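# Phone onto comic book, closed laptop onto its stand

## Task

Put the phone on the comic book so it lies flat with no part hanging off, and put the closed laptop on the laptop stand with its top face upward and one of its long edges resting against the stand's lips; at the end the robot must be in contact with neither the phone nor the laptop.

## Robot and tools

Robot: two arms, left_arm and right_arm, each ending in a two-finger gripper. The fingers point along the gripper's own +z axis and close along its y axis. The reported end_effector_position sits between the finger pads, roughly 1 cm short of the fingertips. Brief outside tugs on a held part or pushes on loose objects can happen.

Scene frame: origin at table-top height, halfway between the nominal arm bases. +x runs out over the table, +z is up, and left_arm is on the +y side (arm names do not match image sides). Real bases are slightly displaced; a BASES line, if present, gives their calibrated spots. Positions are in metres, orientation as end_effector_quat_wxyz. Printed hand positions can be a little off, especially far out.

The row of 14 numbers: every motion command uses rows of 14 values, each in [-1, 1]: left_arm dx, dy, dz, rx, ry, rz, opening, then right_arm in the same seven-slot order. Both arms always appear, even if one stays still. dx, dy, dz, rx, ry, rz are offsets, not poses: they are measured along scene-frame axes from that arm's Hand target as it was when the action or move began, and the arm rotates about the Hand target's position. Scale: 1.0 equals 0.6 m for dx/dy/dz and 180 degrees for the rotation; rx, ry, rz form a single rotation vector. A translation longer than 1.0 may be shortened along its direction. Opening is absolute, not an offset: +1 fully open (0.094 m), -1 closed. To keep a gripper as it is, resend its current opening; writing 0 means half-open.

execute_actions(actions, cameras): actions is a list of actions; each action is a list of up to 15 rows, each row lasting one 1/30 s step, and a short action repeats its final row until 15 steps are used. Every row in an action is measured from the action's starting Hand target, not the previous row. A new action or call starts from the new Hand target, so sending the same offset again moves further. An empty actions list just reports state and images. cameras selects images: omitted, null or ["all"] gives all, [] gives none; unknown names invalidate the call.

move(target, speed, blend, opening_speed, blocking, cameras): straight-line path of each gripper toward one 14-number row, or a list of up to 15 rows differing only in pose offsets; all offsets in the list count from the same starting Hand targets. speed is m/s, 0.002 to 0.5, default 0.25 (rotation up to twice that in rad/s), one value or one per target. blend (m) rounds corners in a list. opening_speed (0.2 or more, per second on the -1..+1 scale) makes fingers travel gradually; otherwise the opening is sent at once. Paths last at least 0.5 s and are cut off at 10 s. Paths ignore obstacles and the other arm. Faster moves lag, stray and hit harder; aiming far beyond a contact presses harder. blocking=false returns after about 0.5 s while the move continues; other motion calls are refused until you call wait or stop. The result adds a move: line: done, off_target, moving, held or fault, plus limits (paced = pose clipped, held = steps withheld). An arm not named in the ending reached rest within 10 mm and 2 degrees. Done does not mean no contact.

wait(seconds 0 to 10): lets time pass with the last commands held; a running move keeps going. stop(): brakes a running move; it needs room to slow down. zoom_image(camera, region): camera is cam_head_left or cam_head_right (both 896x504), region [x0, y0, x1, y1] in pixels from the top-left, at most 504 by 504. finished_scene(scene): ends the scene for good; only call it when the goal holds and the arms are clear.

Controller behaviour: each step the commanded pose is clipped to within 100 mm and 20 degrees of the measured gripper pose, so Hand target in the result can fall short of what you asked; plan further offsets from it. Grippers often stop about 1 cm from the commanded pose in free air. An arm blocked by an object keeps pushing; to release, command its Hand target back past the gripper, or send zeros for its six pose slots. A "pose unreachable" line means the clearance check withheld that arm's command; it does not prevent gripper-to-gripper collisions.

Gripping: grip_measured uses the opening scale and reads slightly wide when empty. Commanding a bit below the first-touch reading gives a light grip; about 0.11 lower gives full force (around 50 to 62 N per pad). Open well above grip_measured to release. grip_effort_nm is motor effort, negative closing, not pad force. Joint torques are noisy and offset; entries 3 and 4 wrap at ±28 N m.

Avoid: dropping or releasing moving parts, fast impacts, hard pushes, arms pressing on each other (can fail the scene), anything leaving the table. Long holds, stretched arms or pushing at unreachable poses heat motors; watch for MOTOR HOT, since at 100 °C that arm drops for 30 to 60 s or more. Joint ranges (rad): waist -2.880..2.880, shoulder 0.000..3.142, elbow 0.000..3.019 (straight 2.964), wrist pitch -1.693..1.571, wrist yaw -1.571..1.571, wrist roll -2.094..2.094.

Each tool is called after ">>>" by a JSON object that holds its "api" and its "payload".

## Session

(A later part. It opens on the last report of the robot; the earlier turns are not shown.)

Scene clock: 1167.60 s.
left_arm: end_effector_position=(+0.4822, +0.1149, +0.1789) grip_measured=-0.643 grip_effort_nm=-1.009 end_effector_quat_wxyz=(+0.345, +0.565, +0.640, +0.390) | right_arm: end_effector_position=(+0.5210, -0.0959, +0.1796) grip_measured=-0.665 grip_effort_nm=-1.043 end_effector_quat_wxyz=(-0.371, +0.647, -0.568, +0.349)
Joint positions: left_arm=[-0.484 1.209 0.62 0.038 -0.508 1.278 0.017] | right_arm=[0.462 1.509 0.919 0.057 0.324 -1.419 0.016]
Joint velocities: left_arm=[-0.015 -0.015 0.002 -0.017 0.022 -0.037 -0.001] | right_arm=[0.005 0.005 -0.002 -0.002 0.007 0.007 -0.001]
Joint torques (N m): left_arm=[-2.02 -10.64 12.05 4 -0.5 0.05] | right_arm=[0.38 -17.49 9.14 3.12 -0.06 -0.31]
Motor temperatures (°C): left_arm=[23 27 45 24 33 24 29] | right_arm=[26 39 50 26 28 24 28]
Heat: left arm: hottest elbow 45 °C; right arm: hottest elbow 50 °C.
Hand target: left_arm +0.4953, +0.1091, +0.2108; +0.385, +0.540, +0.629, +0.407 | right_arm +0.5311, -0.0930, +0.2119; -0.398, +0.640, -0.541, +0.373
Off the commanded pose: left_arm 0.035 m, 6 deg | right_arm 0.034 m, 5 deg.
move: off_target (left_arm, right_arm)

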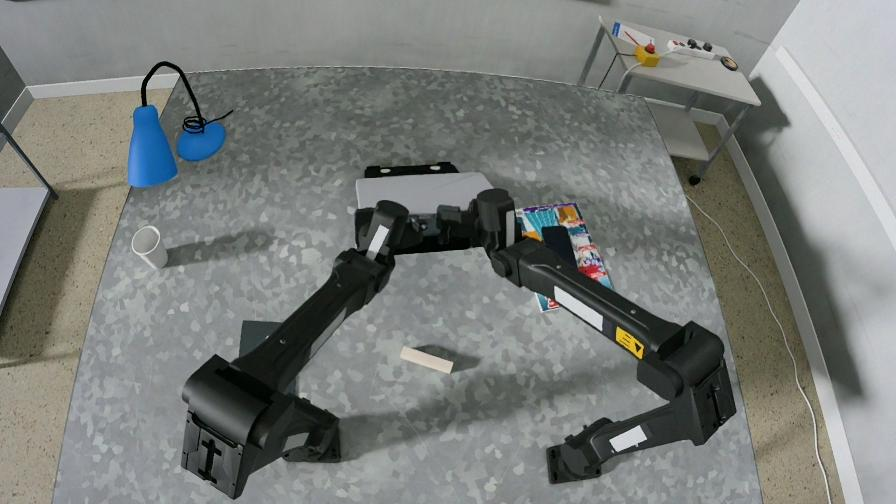

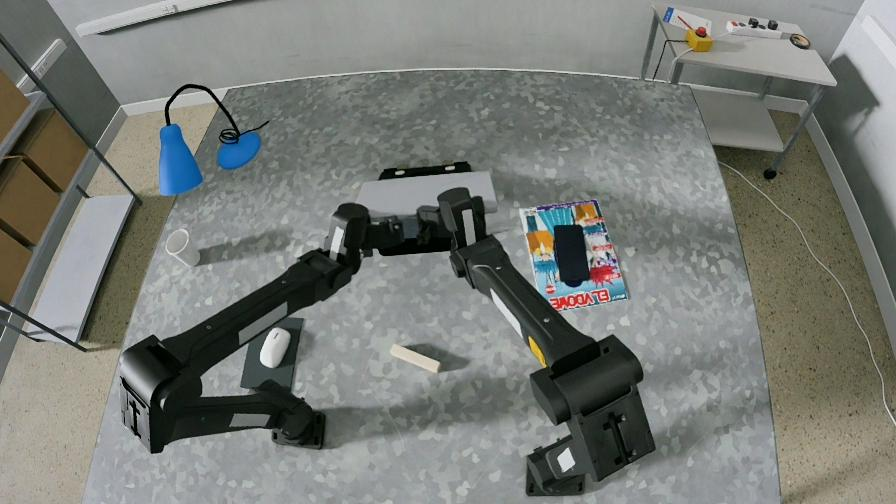

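>>> {"api": "move", "payload": {"target": [[0.0, 0.0, -0.03, 0, 0.02, 0, -0.75, 0, 0, -0.03, 0, 0.02, 0, -0.75]], "speed": 0.04}}

>>> {"api": "zoom_image", "payload": {"camera": "cam_head_left", "region": [330, 120, 560, 260]}}

Scene clock: 1174.53 s.
left_arm: end_effector_position=(+0.4826, +0.1142, +0.1759) grip_measured=-0.643 grip_effort_nm=-1.009 end_effector_quat_wxyz=(+0.343, +0.567, +0.640, +0.388) | right_arm: end_effector_position=(+0.5220, -0.0965, +0.1761) grip_measured=-0.665 grip_effort_nm=-1.038 end_effector_quat_wxyz=(-0.371, +0.649, -0.568, +0.344)
Joint positions: left_arm=[-0.484 1.216 0.62 0.039 -0.505 1.278 0.017] | right_arm=[0.458 1.515 0.919 0.057 0.312 -1.418 0.016]
Joint velocities: left_arm=[-0.015 -0.024 -0.017 -0.007 0.037 -0.007 -0.001] | right_arm=[-0.015 -0.005 -0.002 -0.007 0.022 -0.007 -0.001]
Joint torques (N m): left_arm=[-0.91 -8.7 13.01 2.4 0.06 -0.22] | right_arm=[0.38 -15.85 10.04 1.55 -0.36 -0.11]
Motor temperatures (°C): left_arm=[23 27 45 24 33 24 29] | right_arm=[26 38 50 26 28 24 28]
Heat: left arm: hottest elbow 45 °C; right arm: hottest elbow 50 °C.
Hand target: left_arm +0.4952, +0.1092, +0.1930; +0.365, +0.552, +0.640, +0.390 | right_arm +0.5310, -0.0929, +0.1938; -0.381, +0.651, -0.553, +0.353
Off the commanded pose: left_arm 0.022 m, 3 deg | right_arm 0.020 m, 2 deg.
move: off_target (left_arm, right_arm)

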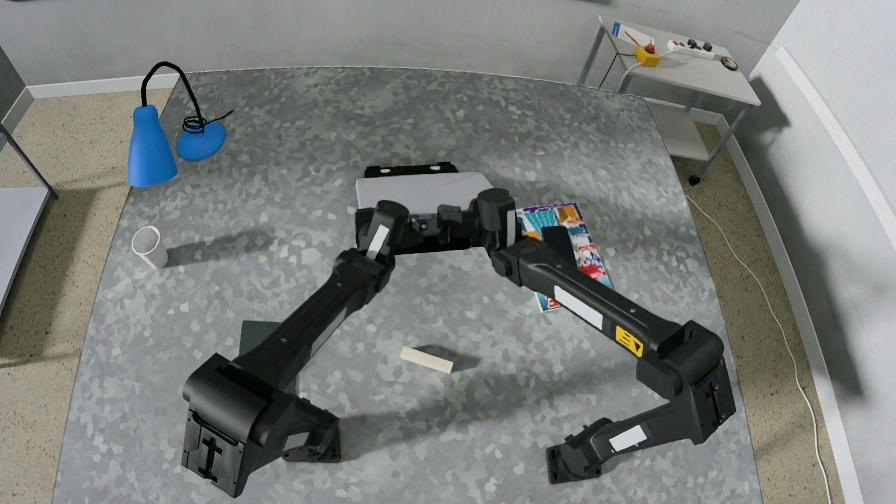

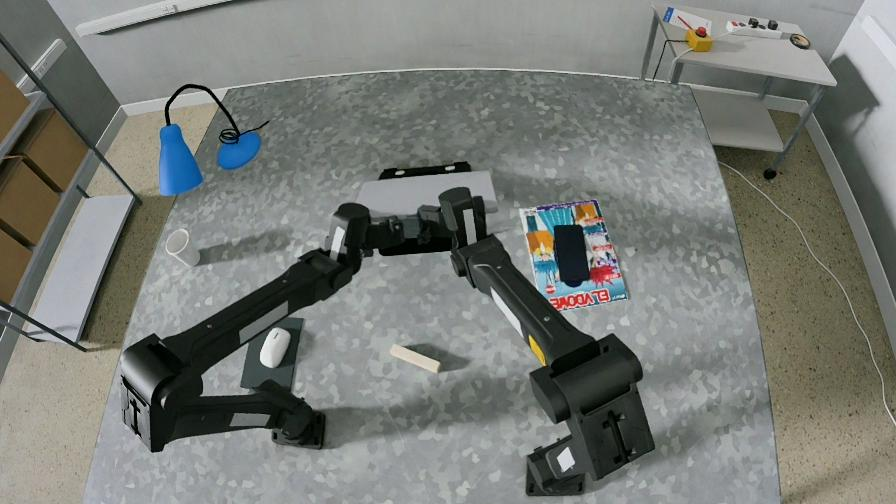

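Scaled by 2.191.

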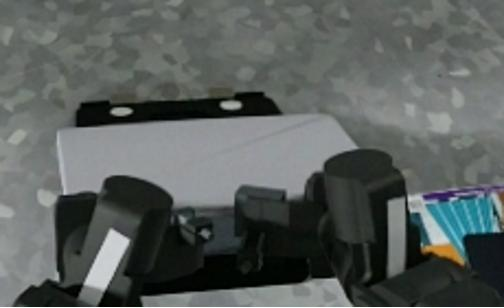

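>>> {"api": "move", "payload": {"target": [[0.0, 0.0, -0.01, 0, 0.0, 0, -0.45, 0, 0, -0.01, 0, 0.0, 0, -0.45]], "speed": 0.04, "opening_speed": 0.2}}

>>> {"api": "zoom_image", "payload": {"camera": "cam_head_left", "region": [330, 120, 560, 260]}}

>>> {"api": "zoom_image", "payload": {"camera": "cam_head_right", "region": [310, 120, 540, 260]}}

Scene clock: 1181.27 s.
left_arm: end_effector_position=(+0.4851, +0.1123, +0.1736) grip_measured=-0.453 grip_effort_nm=0.129 end_effector_quat_wxyz=(+0.348, +0.565, +0.641, +0.386) | right_arm: end_effector_position=(+0.5224, -0.0954, +0.1746) grip_measured=-0.452 grip_effort_nm=0.061 end_effector_quat_wxyz=(-0.368, +0.659, -0.558, +0.345)
Joint positions: left_arm=[-0.484 1.229 0.62 0.058 -0.5 1.274 0.026] | right_arm=[0.455 1.518 0.919 0.06 0.3 -1.445 0.026]
Joint velocities: left_arm=[-0.005 -0.005 -0.012 -0.012 0.037 -0.022 0] | right_arm=[-0.005 -0.005 -0.007 0.007 0.007 0.007 0]
Joint torques (N m): left_arm=[-0.5 -9.11 12.19 2.67 -0.13 -0.11] | right_arm=[0.38 -15.15 9.52 2.04 0.04 0.14]
Motor temperatures (°C): left_arm=[23 27 44 24 33 24 29] | right_arm=[26 38 49 25 28 24 28]
Heat: left arm: hottest elbow 44 °C; right arm: hottest elbow 49 °C.
Hand target: left_arm +0.4952, +0.1094, +0.1870; +0.365, +0.552, +0.640, +0.390 | right_arm +0.5310, -0.0929, +0.1880; -0.381, +0.651, -0.553, +0.353
Off the commanded pose: left_arm 0.017 m, 2 deg | right_arm 0.016 m, 2 deg.
move: off_target (left_arm, right_arm)

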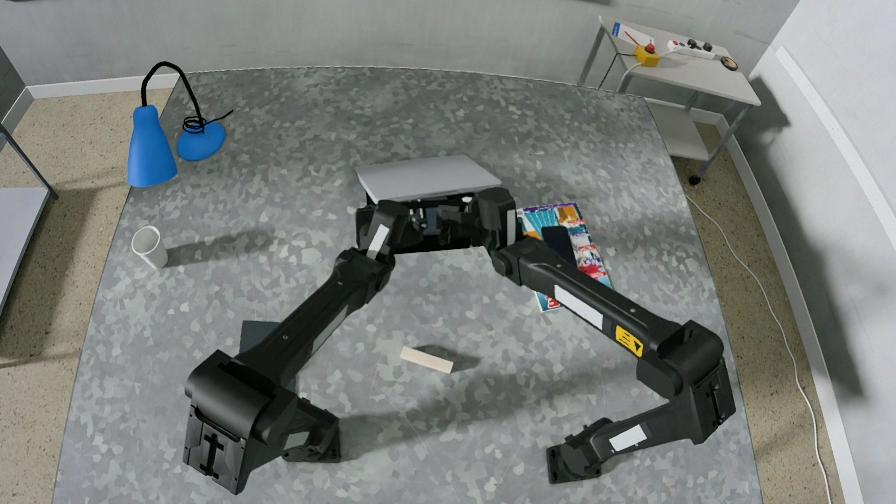

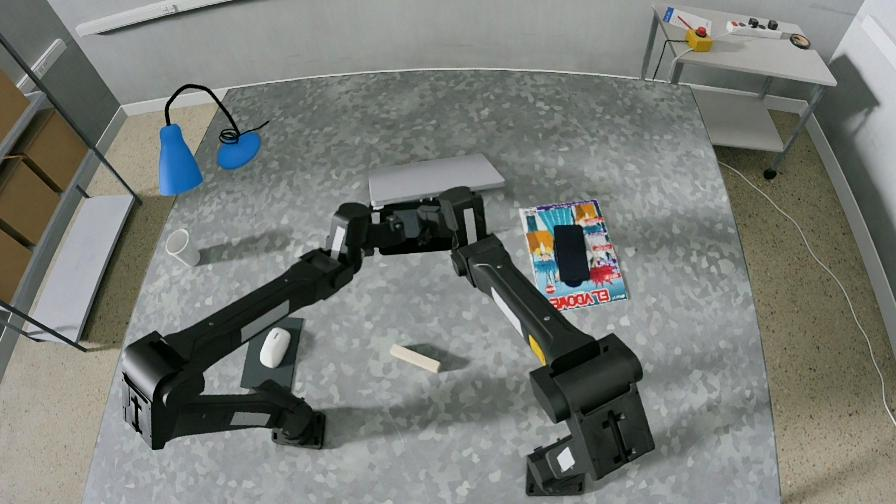

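Scaled by 2.191.

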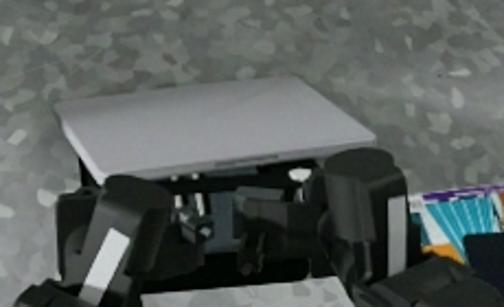

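Scaled by 2.191.

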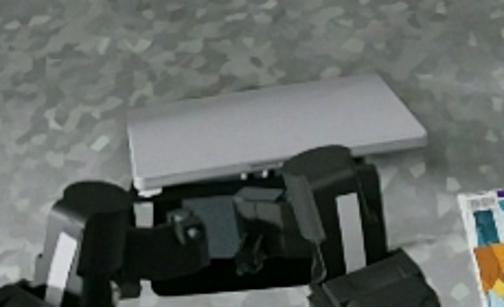

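>>> {"api": "move", "payload": {"target": [[-0.2, 0.0, 0.06, 0, 0.0, 0, -0.45, -0.2, 0, 0.06, 0, 0.0, 0, -0.45],[-0.3, 0.1, 0.1, 0, 0.0, 0, -0.45, -0.3, -0.1, 0.1, 0, 0.0, 0, -0.45]], "speed": 0.12}}

>>> {"api": "zoom_image", "payload": {"camera": "cam_head_left", "region": [330, 130, 530, 260]}}

>>> {"api": "zoom_image", "payload": {"camera": "cam_head_right", "region": [340, 130, 540, 260]}}

Scene clock: 1188.70 s.
left_arm: end_effector_position=(+0.3194, +0.1647, +0.2537) grip_measured=-0.452 grip_effort_nm=0.129 end_effector_quat_wxyz=(+0.373, +0.551, +0.639, +0.387) | right_arm: end_effector_position=(+0.3536, -0.1416, +0.2564) grip_measured=-0.451 grip_effort_nm=0.066 end_effector_quat_wxyz=(-0.390, +0.648, -0.551, +0.351)
Joint positions: left_arm=[-0.637 0.473 0.476 -0.551 -0.624 1.174 0.026] | right_arm=[0.573 0.904 0.637 -0.241 0.395 -1.389 0.026]
Joint velocities: left_arm=[-0.015 0.005 0.002 0.017 0.037 0.037 0.001] | right_arm=[0.005 -0.005 0.002 -0.002 -0.007 -0.022 0]
Joint torques (N m): left_arm=[-0.09 -1.61 11.08 1.39 -0.02 0.05] | right_arm=[-0.38 -7.12 8.13 1.09 0.03 0.14]
Motor temperatures (°C): left_arm=[23 26 43 24 32 24 29] | right_arm=[26 38 49 25 28 24 27]
Heat: left arm: hottest elbow 43 °C; right arm: hottest elbow 49 °C.
Hand target: left_arm +0.3177, +0.1702, +0.2488; +0.365, +0.552, +0.640, +0.390 | right_arm +0.3504, -0.1496, +0.2495; -0.381, +0.651, -0.553, +0.352
Off the commanded pose: left_arm 0.009 m, 1 deg | right_arm 0.014 m, 1 deg.
move: off_target (right_arm)

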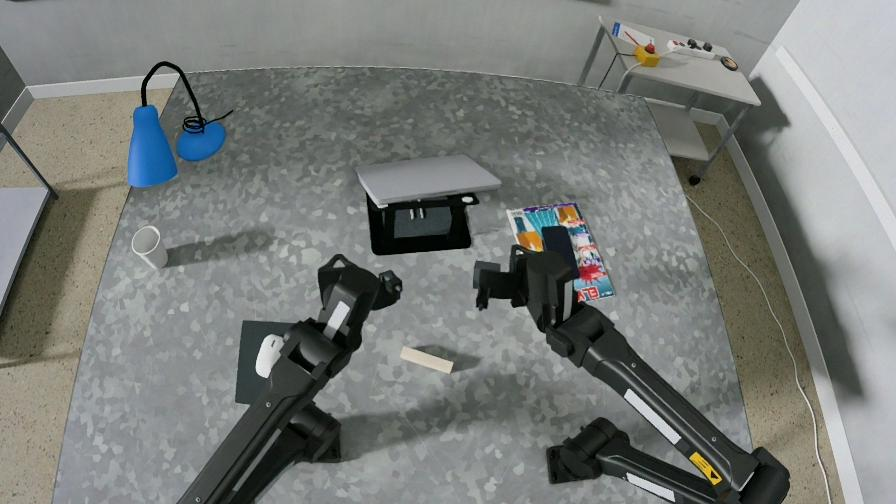

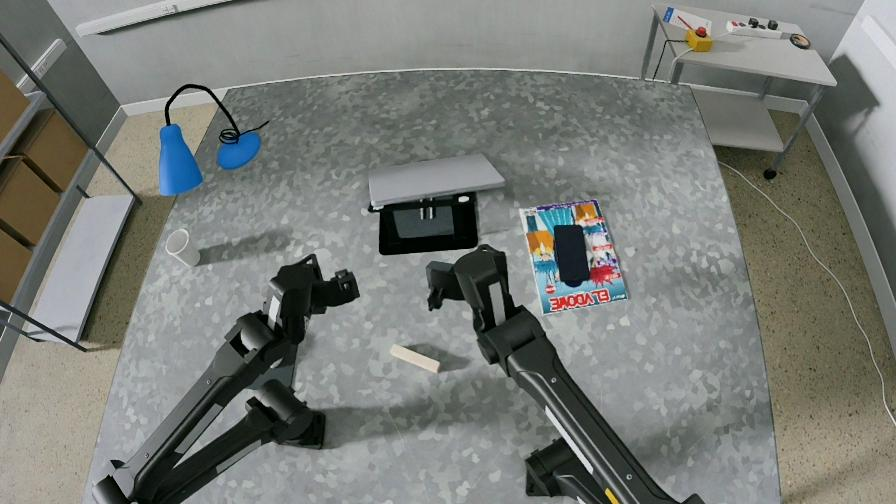

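Scaled by 2.520.

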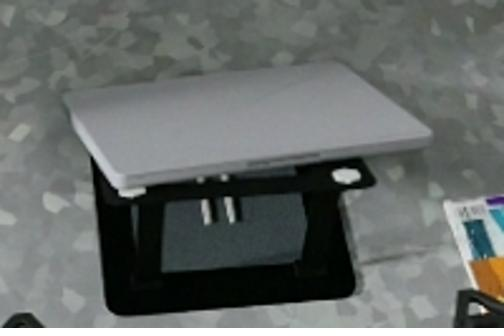

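Scaled by 2.520.

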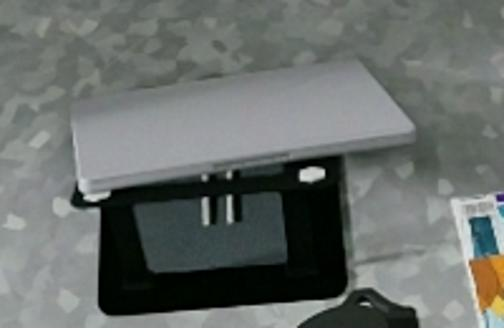

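>>> {"api": "zoom_image", "payload": {"camera": "cam_head_left", "region": [350, 145, 430, 215]}}

>>> {"api": "zoom_image", "payload": {"camera": "cam_head_left", "region": [425, 145, 505, 215]}}

>>> {"api": "zoom_image", "payload": {"camera": "cam_head_right", "region": [360, 145, 440, 215]}}

>>> {"api": "zoom_image", "payload": {"camera": "cam_head_right", "region": [430, 145, 510, 215]}}

Scaled by 6.300.

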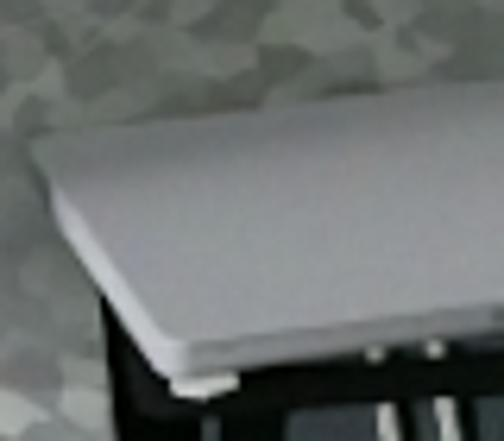

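Scaled by 6.300.

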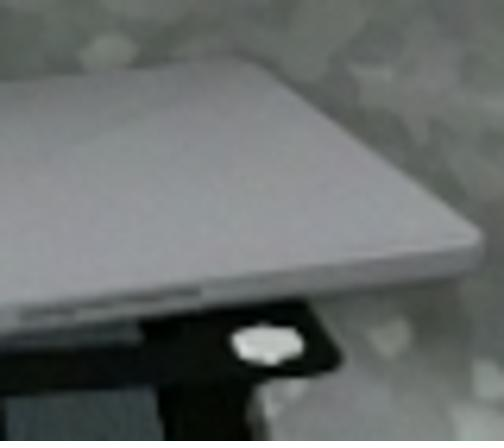

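Scaled by 6.300.

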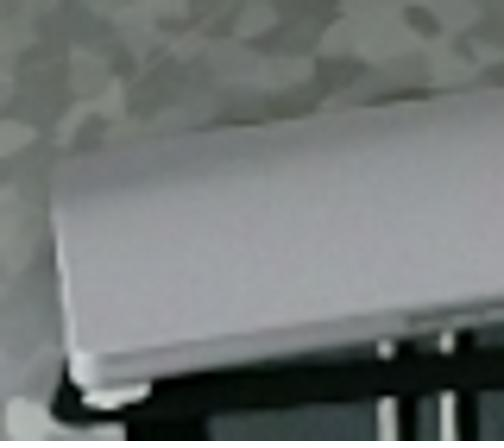

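Scaled by 6.300.

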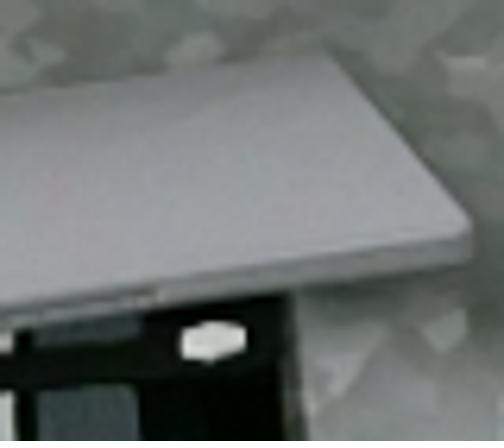

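>>> {"api": "move", "payload": {"target": [0,0,0,0,0,0,-1, 0,-0.1,0.05,0.265,0.287,-0.49,-1], "speed": 0.3, "cameras": ["cam_head_left"]}}

Scene clock: 1221.73 s.
left_arm: end_effector_position=(+0.3193, +0.1647, +0.2536) grip_measured=-0.987 grip_effort_nm=-0.691 end_effector_quat_wxyz=(+0.373, +0.551, +0.639, +0.387) | right_arm: end_effector_position=(+0.3335, -0.2112, +0.2620) grip_measured=-0.992 grip_effort_nm=-0.442 end_effector_quat_wxyz=(-0.014, -0.007, +1.000, +0.004)
Joint positions: left_arm=[-0.637 0.473 0.476 -0.552 -0.624 1.174 0.001] | right_arm=[0.26 1.337 1.318 -1.578 -0.015 0.252 0]
Joint velocities: left_arm=[-0.024 -0.005 -0.017 -0.007 -0.081 -0.037 0] | right_arm=[0.005 0.005 -0.002 -0.002 0.022 0.051 0]
Joint torques (N m): left_arm=[-0.38 -1.14 11.04 1.39 -0.09 0.05] | right_arm=[-0.21 -10.4 12.88 -0.24 -0.05 0.24]
Motor temperatures (°C): left_arm=[23 26 43 24 31 24 28] | right_arm=[26 36 46 25 27 24 27]
Heat: left arm: hottest elbow 43 °C; right arm: hottest elbow 46 °C.
Hand target: left_arm +0.3177, +0.1703, +0.2488; +0.365, +0.552, +0.640, +0.390 | right_arm +0.3511, -0.2099, +0.2774; -0.001, +0.002, +1.000, +0.009
Off the commanded pose: left_arm 0.007 m, 1 deg | right_arm 0.024 m, 2 deg.
move: off_target (right_arm)
Images, in order (width x height): cam_head_left 896x504.

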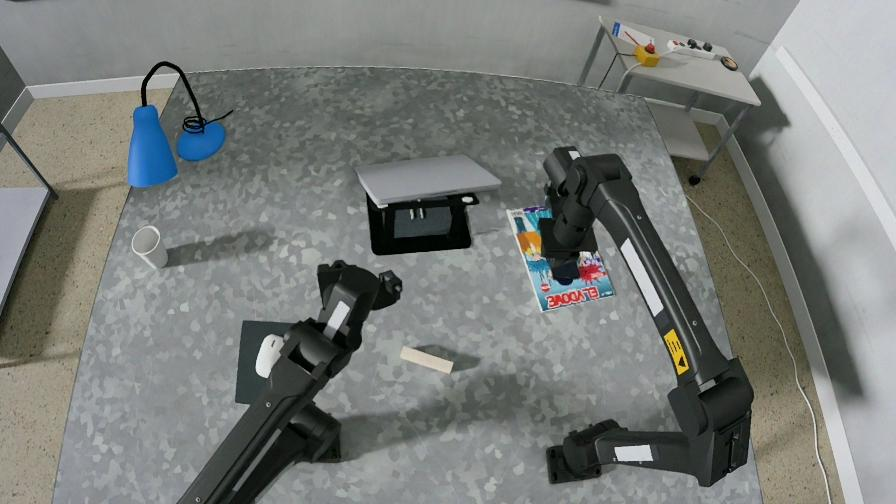

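>>> {"api": "execute_actions", "payload": {"actions": []}}

>>> {"api": "zoom_image", "payload": {"camera": "cam_head_left", "region": [330, 110, 560, 260]}}

Scene clock: 1235.13 s.
left_arm: end_effector_position=(+0.3193, +0.1647, +0.2536) grip_measured=-0.987 grip_effort_nm=-0.696 end_effector_quat_wxyz=(+0.373, +0.551, +0.638, +0.387) | right_arm: end_effector_position=(+0.3335, -0.2112, +0.2620) grip_measured=-0.992 grip_effort_nm=-0.442 end_effector_quat_wxyz=(-0.014, -0.006, +1.000, +0.004)
Joint positions: left_arm=[-0.637 0.473 0.476 -0.552 -0.624 1.174 0.001] | right_arm=[0.26 1.337 1.318 -1.578 -0.015 0.252 0]
Joint velocities: left_arm=[-0.015 -0.005 -0.002 -0.012 -0.037 0.081 0] | right_arm=[-0.015 -0.015 -0.002 -0.012 0.007 -0.051 -0.001]
Joint torques (N m): left_arm=[-0.03 -1.55 11.43 1.29 -0.03 0.02] | right_arm=[-0.15 -10.29 12.86 -0.24 -0.04 0.22]
Motor temperatures (°C): left_arm=[23 26 42 24 31 24 28] | right_arm=[26 36 50 25 27 24 27]
Heat: left arm: hottest elbow 42 °C; right arm: hottest elbow 50 °C.
Hand target: left_arm +0.3177, +0.1703, +0.2488; +0.365, +0.552, +0.640, +0.390 | right_arm +0.3512, -0.2099, +0.2774; -0.001, +0.002, +1.000, +0.009
Tool commands: left_gripper/opening=-1.0 right_gripper/opening=-1.0
Off the commanded pose: left_arm 0.007 m, 1 deg | right_arm 0.024 m, 2 deg.

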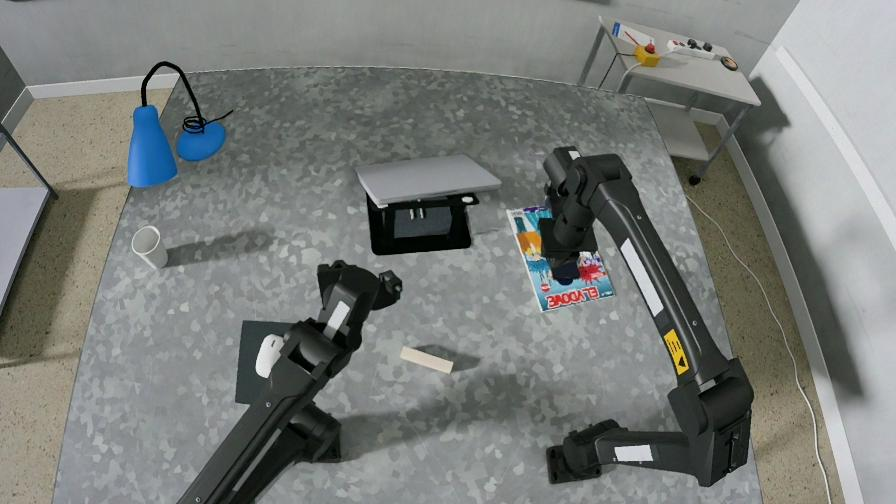

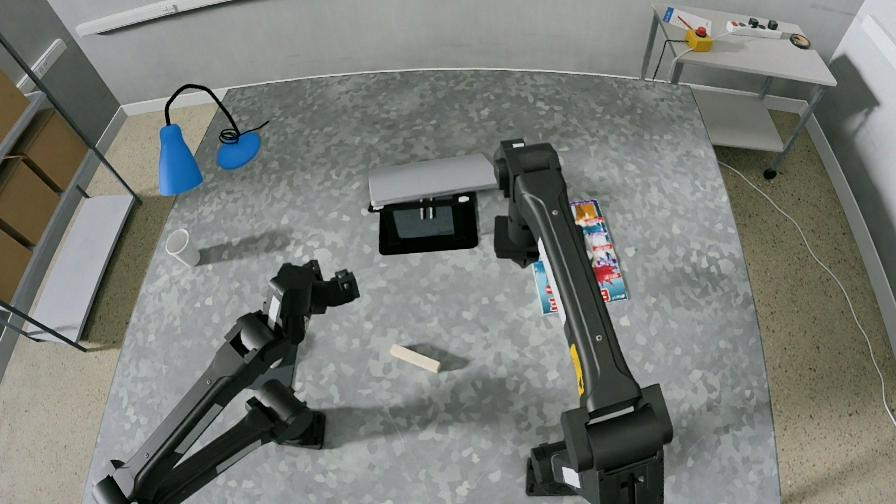

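Scaled by 2.191.

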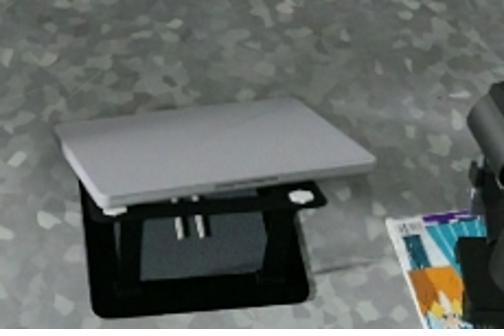

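>>> {"api": "move", "payload": {"target": [[0,0,0,0,0,0,-1,0.548,-0.09,-0.045,0,0,0,-1],[0,0,0,0,0,0,-1,0.548,-0.09,-0.28,0,0,0,-1]], "speed": 0.15}}

>>> {"api": "zoom_image", "payload": {"camera": "cam_head_left", "region": [330, 110, 560, 260]}}

>>> {"api": "zoom_image", "payload": {"camera": "cam_head_right", "region": [340, 110, 570, 260]}}

Scene clock: 1250.17 s.
left_arm: end_effector_position=(+0.3193, +0.1647, +0.2536) grip_measured=-0.987 grip_effort_nm=-0.691 end_effector_quat_wxyz=(+0.373, +0.551, +0.638, +0.387) | right_arm: end_effector_position=(+0.6770, -0.2632, +0.1296) grip_measured=-0.992 grip_effort_nm=-0.442 end_effector_quat_wxyz=(+0.013, +0.000, +1.000, +0.009)
Joint positions: left_arm=[-0.637 0.473 0.476 -0.552 -0.624 1.174 0.001] | right_arm=[0.06 2.275 2.276 -1.545 -0.016 0.066 0]
Joint velocities: left_arm=[-0.015 -0.015 0.002 -0.007 -0.066 0.007 -0.001] | right_arm=[-0.015 0.005 0.002 -0.002 0.022 -0.007 0]
Joint torques (N m): left_arm=[0.44 -1.67 11.14 1.24 -0.07 0.01] | right_arm=[-0.21 -25.82 7.9 0.53 -0.04 0.09]
Motor temperatures (°C): left_arm=[23 26 42 24 31 24 28] | right_arm=[26 36 52 25 27 24 27]
Heat: left arm: hottest elbow 42 °C; right arm: hottest elbow 52 °C.
Hand target: left_arm +0.3177, +0.1703, +0.2488; +0.365, +0.552, +0.640, +0.390 | right_arm +0.6786, -0.2709, +0.1079; +0.001, +0.002, +1.000, +0.009
Off the commanded pose: left_arm 0.008 m, 1 deg | right_arm 0.020 m, 2 deg.
move: off_target (right_arm)

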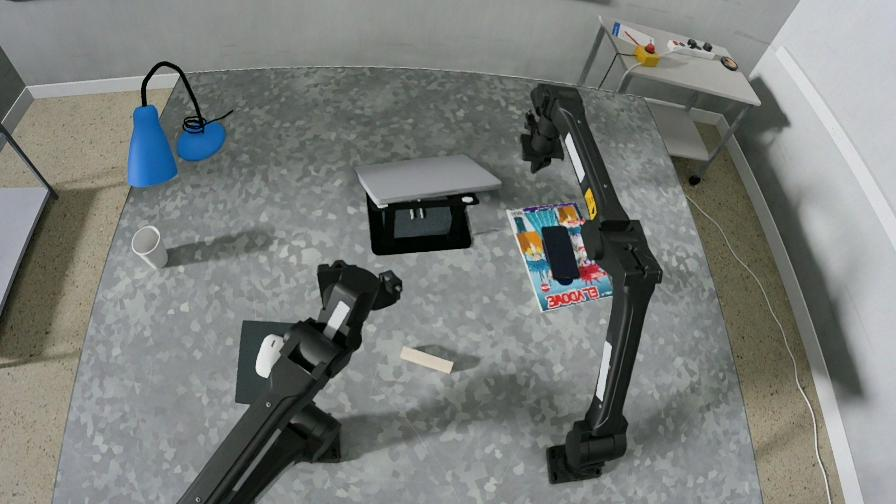

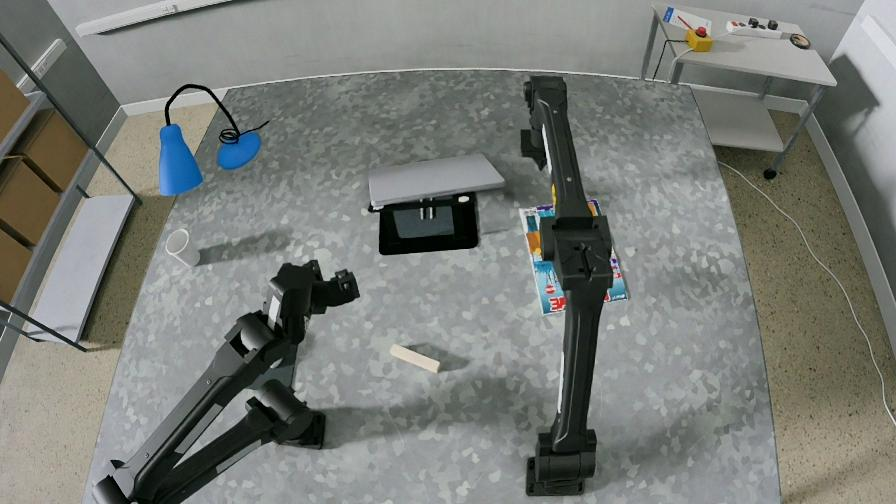

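Scaled by 2.191.

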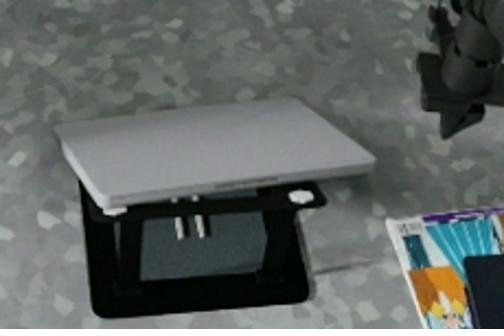

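Scaled by 2.191.

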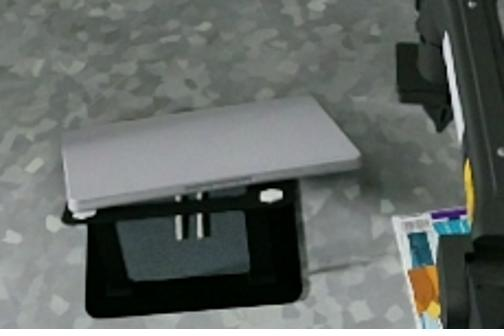

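>>> {"api": "move", "payload": {"target": [0,0,0,0,0,0,-1,0,0,-0.058,0,0,0,-1], "speed": 0.1, "cameras": []}}

Scene clock: 1253.00 s.
left_arm: end_effector_position=(+0.3193, +0.1647, +0.2536) grip_measured=-0.987 grip_effort_nm=-0.696 end_effector_quat_wxyz=(+0.373, +0.551, +0.638, +0.387) | right_arm: end_effector_position=(+0.6789, -0.2631, +0.1019) grip_measured=-0.992 grip_effort_nm=-0.442 end_effector_quat_wxyz=(+0.018, +0.000, +1.000, +0.009)
Joint positions: left_arm=[-0.637 0.473 0.476 -0.552 -0.624 1.174 0.001] | right_arm=[0.06 2.275 2.203 -1.461 -0.016 0.066 0]
Joint velocities: left_arm=[-0.015 0.005 -0.002 0.007 0.037 -0.037 0] | right_arm=[-0.005 -0.005 -0.002 -0.002 0.007 -0.168 0]
Joint torques (N m): left_arm=[-0.15 -1.96 11.07 1.2 -0.05 0.01] | right_arm=[-0.32 -24.76 7.38 0.57 -0.04 0.09]
Motor temperatures (°C): left_arm=[23 26 42 24 31 24 28] | right_arm=[26 37 51 25 26 24 27]
Heat: left arm: hottest elbow 42 °C; right arm: hottest elbow 51 °C.
Hand target: left_arm +0.3177, +0.1703, +0.2488; +0.365, +0.552, +0.640, +0.390 | right_arm +0.6782, -0.2714, +0.0731; +0.001, +0.002, +1.000, +0.009
Off the commanded pose: left_arm 0.008 m, 1 deg | right_arm 0.030 m, 2 deg.
move: off_target (right_arm)
No camera images: "cameras" was empty.

>>> {"api": "move", "payload": {"target": [0,0,0,0,0,0,-1,0,0.117,0,0,0,0,-1], "speed": 0.06}}

>>> {"api": "zoom_image", "payload": {"camera": "cam_head_left", "region": [330, 110, 560, 260]}}

>>> {"api": "zoom_image", "payload": {"camera": "cam_head_right", "region": [340, 110, 570, 260]}}

Scene clock: 1257.63 s.
left_arm: end_effector_position=(+0.3193, +0.1647, +0.2536) grip_measured=-0.987 grip_effort_nm=-0.691 end_effector_quat_wxyz=(+0.373, +0.551, +0.638, +0.387) | right_arm: end_effector_position=(+0.6722, -0.2092, +0.0838) grip_measured=-0.992 grip_effort_nm=-0.447 end_effector_quat_wxyz=(+0.005, +0.003, +1.000, +0.009)
Joint positions: left_arm=[-0.637 0.473 0.476 -0.552 -0.624 1.174 0.001] | right_arm=[0.137 2.301 2.203 -1.46 -0.016 0.148 0]
Joint velocities: left_arm=[-0.005 0.005 -0.022 0.002 -0.051 0.007 -0.001] | right_arm=[-0.015 -0.005 0.002 -0.012 0.007 0.007 -0.001]
Joint torques (N m): left_arm=[-0.91 -1.44 11.12 1.42 -0.05 -0.01] | right_arm=[1.2 -25.17 11.1 -0.17 -0.01 0.21]
Motor temperatures (°C): left_arm=[23 26 42 24 31 24 28] | right_arm=[26 37 49 25 26 24 26]
Heat: left arm: hottest elbow 42 °C; right arm: hottest elbow 49 °C.
Hand target: left_arm +0.3177, +0.1703, +0.2488; +0.365, +0.552, +0.640, +0.390 | right_arm +0.6788, -0.2011, +0.0719; +0.000, +0.002, +1.000, +0.009
Off the commanded pose: left_arm 0.008 m, 1 deg | right_arm 0.015 m, 0 deg.
move: off_target (right_arm)

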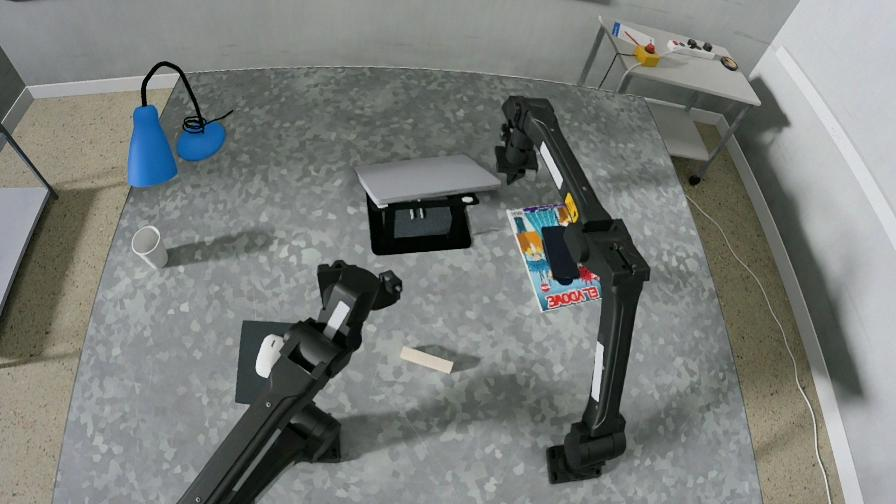

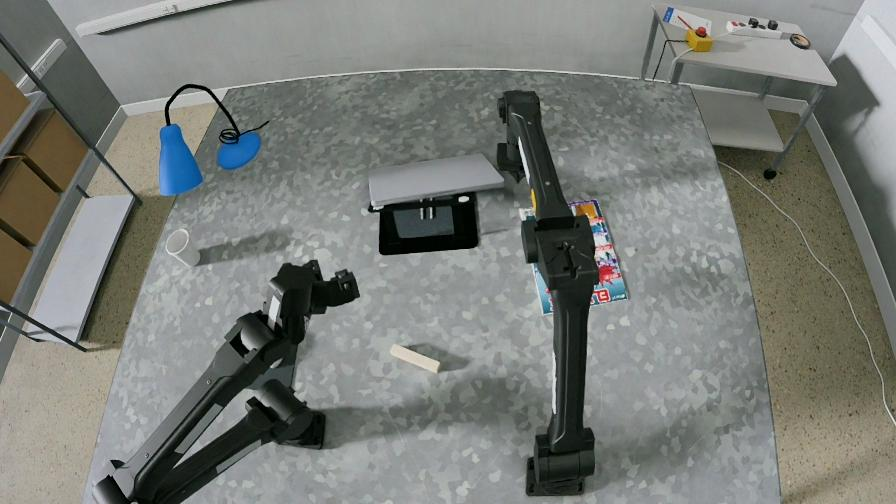

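Scaled by 2.191.

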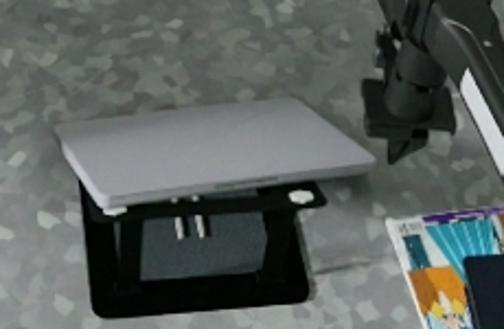

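Scaled by 2.191.

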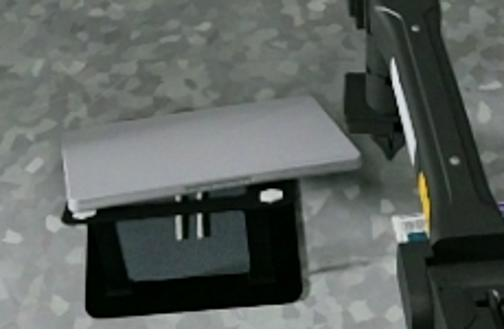

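>>> {"api": "move", "payload": {"target": [0,0,0,0,0,0,-1,0,0.067,0.01,0,0,0,-1], "speed": 0.04}}

>>> {"api": "zoom_image", "payload": {"camera": "cam_head_left", "region": [330, 110, 560, 260]}}

>>> {"api": "zoom_image", "payload": {"camera": "cam_head_right", "region": [340, 110, 570, 260]}}

Scene clock: 1262.83 s.
left_arm: end_effector_position=(+0.3193, +0.1647, +0.2536) grip_measured=-0.987 grip_effort_nm=-0.691 end_effector_quat_wxyz=(+0.373, +0.551, +0.638, +0.387) | right_arm: end_effector_position=(+0.6695, -0.1788, +0.0857) grip_measured=-0.992 grip_effort_nm=-0.442 end_effector_quat_wxyz=(-0.001, +0.008, +1.000, +0.007)
Joint positions: left_arm=[-0.637 0.473 0.476 -0.552 -0.624 1.174 0.001] | right_arm=[0.18 2.321 2.243 -1.492 -0.015 0.202 0]
Joint velocities: left_arm=[-0.015 -0.005 -0.002 -0.002 -0.007 0.022 0] | right_arm=[0.015 -0.015 0.007 -0.017 0.037 -0.007 -0.001]
Joint torques (N m): left_arm=[-0.32 -1.61 11.08 1.31 -0.06 -0.01] | right_arm=[2.02 -24.23 12.68 -0.31 -0.06 0.25]
Motor temperatures (°C): left_arm=[23 26 42 24 31 24 28] | right_arm=[26 38 49 25 26 24 26]
Heat: left arm: hottest elbow 42 °C; right arm: hottest elbow 49 °C.
Hand target: left_arm +0.3177, +0.1703, +0.2488; +0.365, +0.552, +0.640, +0.390 | right_arm +0.6791, -0.1607, +0.0774; +0.000, +0.002, +1.000, +0.009
Off the commanded pose: left_arm 0.008 m, 1 deg | right_arm 0.022 m, 1 deg.
move: off_target (right_arm)

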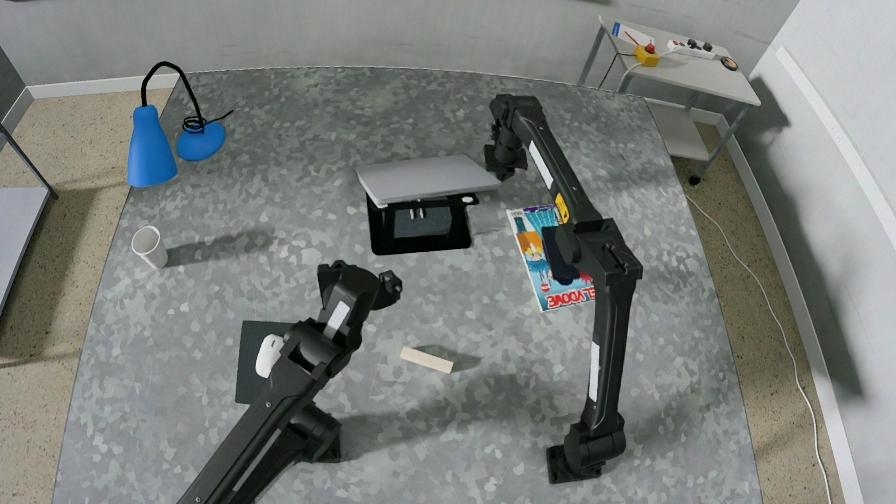

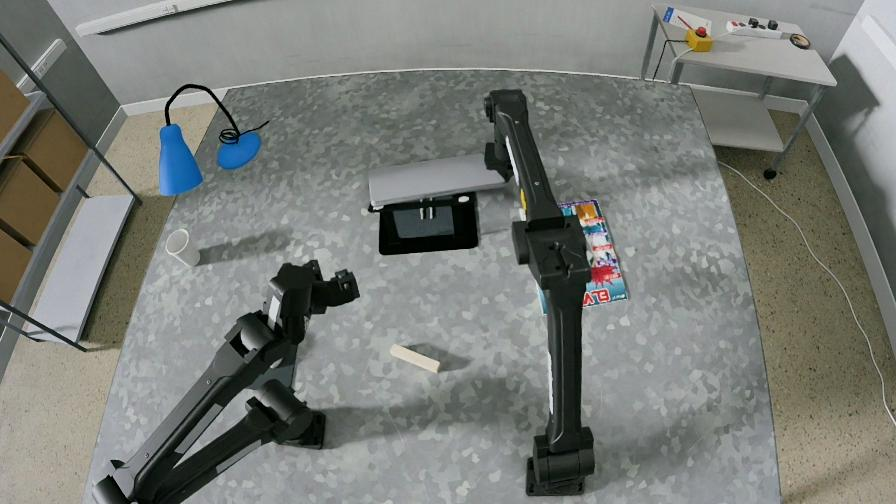

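Scaled by 2.191.

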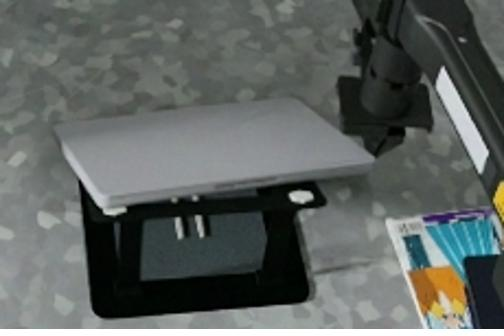

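Scaled by 2.191.

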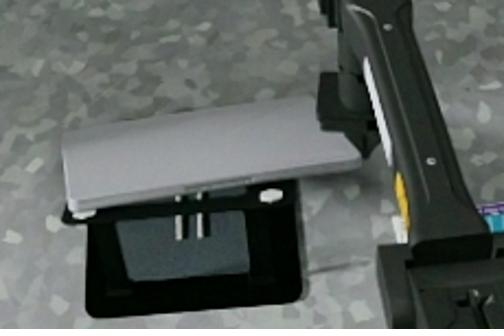

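>>> {"api": "move", "payload": {"target": [0,0,0,0,0,0,-1,0,0.05,0.0,0,0,0,-1], "speed": 0.04}}

>>> {"api": "zoom_image", "payload": {"camera": "cam_head_left", "region": [330, 110, 560, 260]}}

Scene clock: 1266.13 s.
left_arm: end_effector_position=(+0.3193, +0.1647, +0.2536) grip_measured=-0.987 grip_effort_nm=-0.691 end_effector_quat_wxyz=(+0.373, +0.551, +0.638, +0.387) | right_arm: end_effector_position=(+0.6729, -0.1552, +0.0932) grip_measured=-0.992 grip_effort_nm=-0.437 end_effector_quat_wxyz=(+0.005, +0.011, +1.000, +0.005)
Joint positions: left_arm=[-0.637 0.473 0.476 -0.552 -0.624 1.174 0.001] | right_arm=[0.213 2.341 2.298 -1.517 -0.007 0.241 0]
Joint velocities: left_arm=[0.015 -0.005 0.002 -0.007 -0.022 0.066 0] | right_arm=[0.015 -0.015 -0.007 -0.002 0.051 -0.037 0]
Joint torques (N m): left_arm=[-0.56 -1.44 11.04 1.24 -0.08 -0.01] | right_arm=[2.61 -24.18 12.42 -0.23 -0.29 0.26]
Motor temperatures (°C): left_arm=[23 26 42 24 31 24 28] | right_arm=[26 39 49 25 26 24 26]
Heat: left arm: hottest elbow 42 °C; right arm: hottest elbow 49 °C.
Hand target: left_arm +0.3177, +0.1703, +0.2488; +0.365, +0.552, +0.640, +0.390 | right_arm +0.6794, -0.1305, +0.0769; -0.001, +0.002, +1.000, +0.009
Off the commanded pose: left_arm 0.008 m, 1 deg | right_arm 0.030 m, 1 deg.
move: off_target (right_arm)

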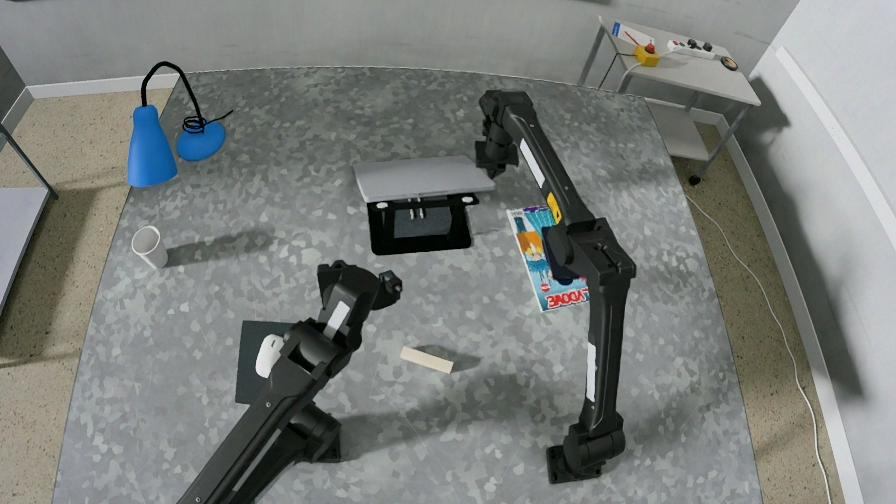

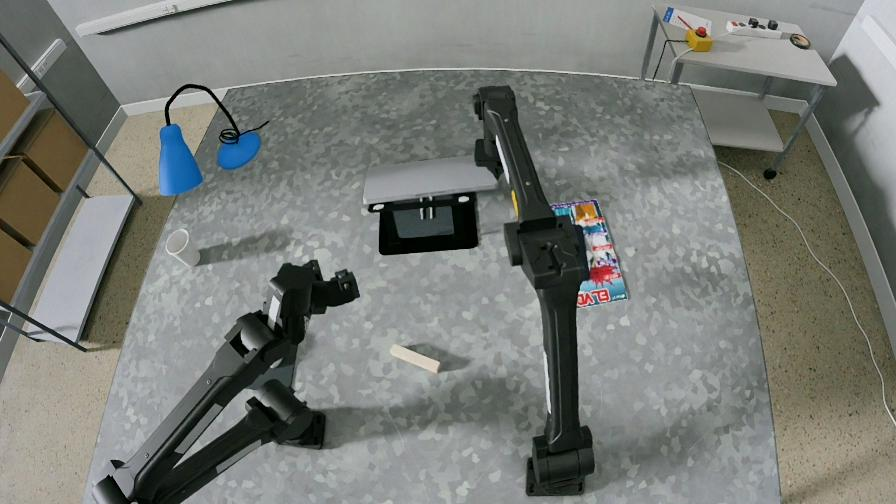

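Scaled by 2.191.

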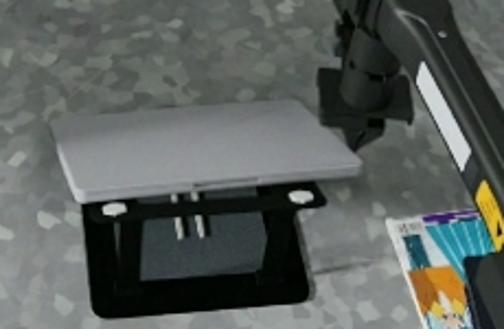

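>>> {"api": "move", "payload": {"target": [0,0,0,0,0,0,-1,0,0.025,0.0,0,0,0,-1], "speed": 0.04}}

>>> {"api": "zoom_image", "payload": {"camera": "cam_head_left", "region": [330, 110, 560, 260]}}

>>> {"api": "zoom_image", "payload": {"camera": "cam_head_right", "region": [340, 110, 570, 260]}}

Scene clock: 1271.17 s.
left_arm: end_effector_position=(+0.3193, +0.1647, +0.2536) grip_measured=-0.987 grip_effort_nm=-0.691 end_effector_quat_wxyz=(+0.373, +0.551, +0.638, +0.387) | right_arm: end_effector_position=(+0.6733, -0.1401, +0.0936) grip_measured=-0.992 grip_effort_nm=-0.437 end_effector_quat_wxyz=(+0.004, +0.011, +1.000, +0.005)
Joint positions: left_arm=[-0.637 0.473 0.476 -0.552 -0.624 1.174 0.001] | right_arm=[0.233 2.358 2.331 -1.533 -0.007 0.261 0]
Joint velocities: left_arm=[0.015 -0.024 -0.002 -0.007 -0.051 -0.022 -0.001] | right_arm=[-0.005 0.005 -0.012 0.007 0.007 -0.037 0]
Joint torques (N m): left_arm=[-0.44 -2.2 11.25 1.18 -0.08 -0.01] | right_arm=[2.55 -24 12.34 -0.24 -0.29 0.25]
Motor temperatures (°C): left_arm=[23 26 42 24 30 24 28] | right_arm=[26 40 50 25 26 24 26]
Heat: left arm: hottest elbow 42 °C; right arm: hottest elbow 50 °C.
Hand target: left_arm +0.3177, +0.1703, +0.2488; +0.365, +0.552, +0.640, +0.390 | right_arm +0.6795, -0.1154, +0.0767; -0.001, +0.002, +1.000, +0.009
Off the commanded pose: left_arm 0.008 m, 1 deg | right_arm 0.030 m, 1 deg.
move: off_target (right_arm)

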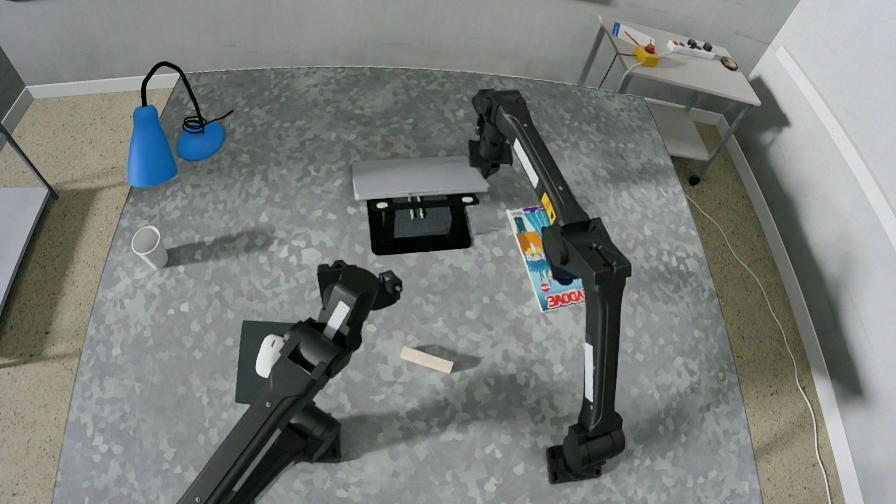

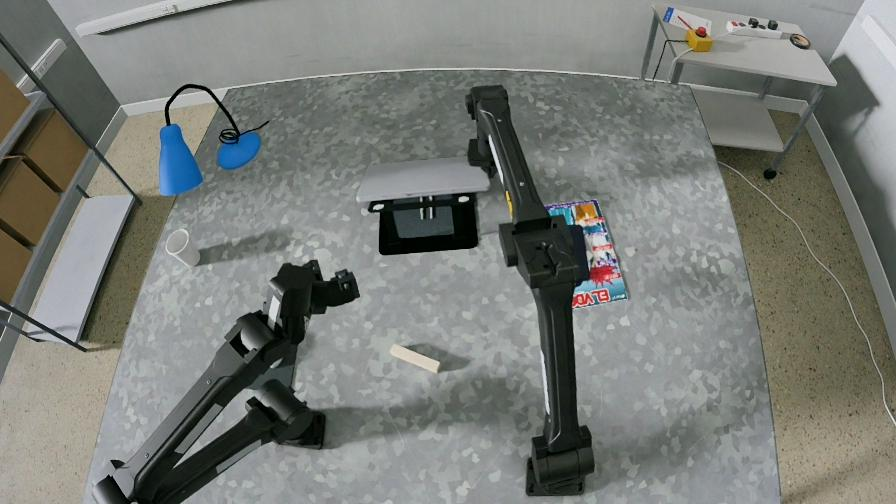

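Scaled by 2.191.

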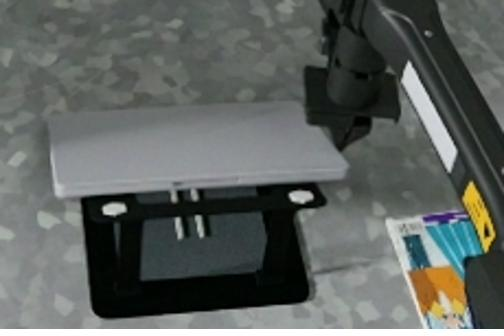

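Scaled by 2.191.

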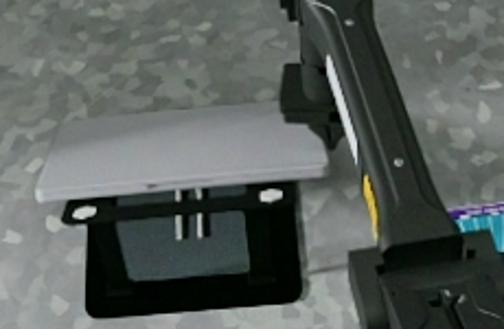

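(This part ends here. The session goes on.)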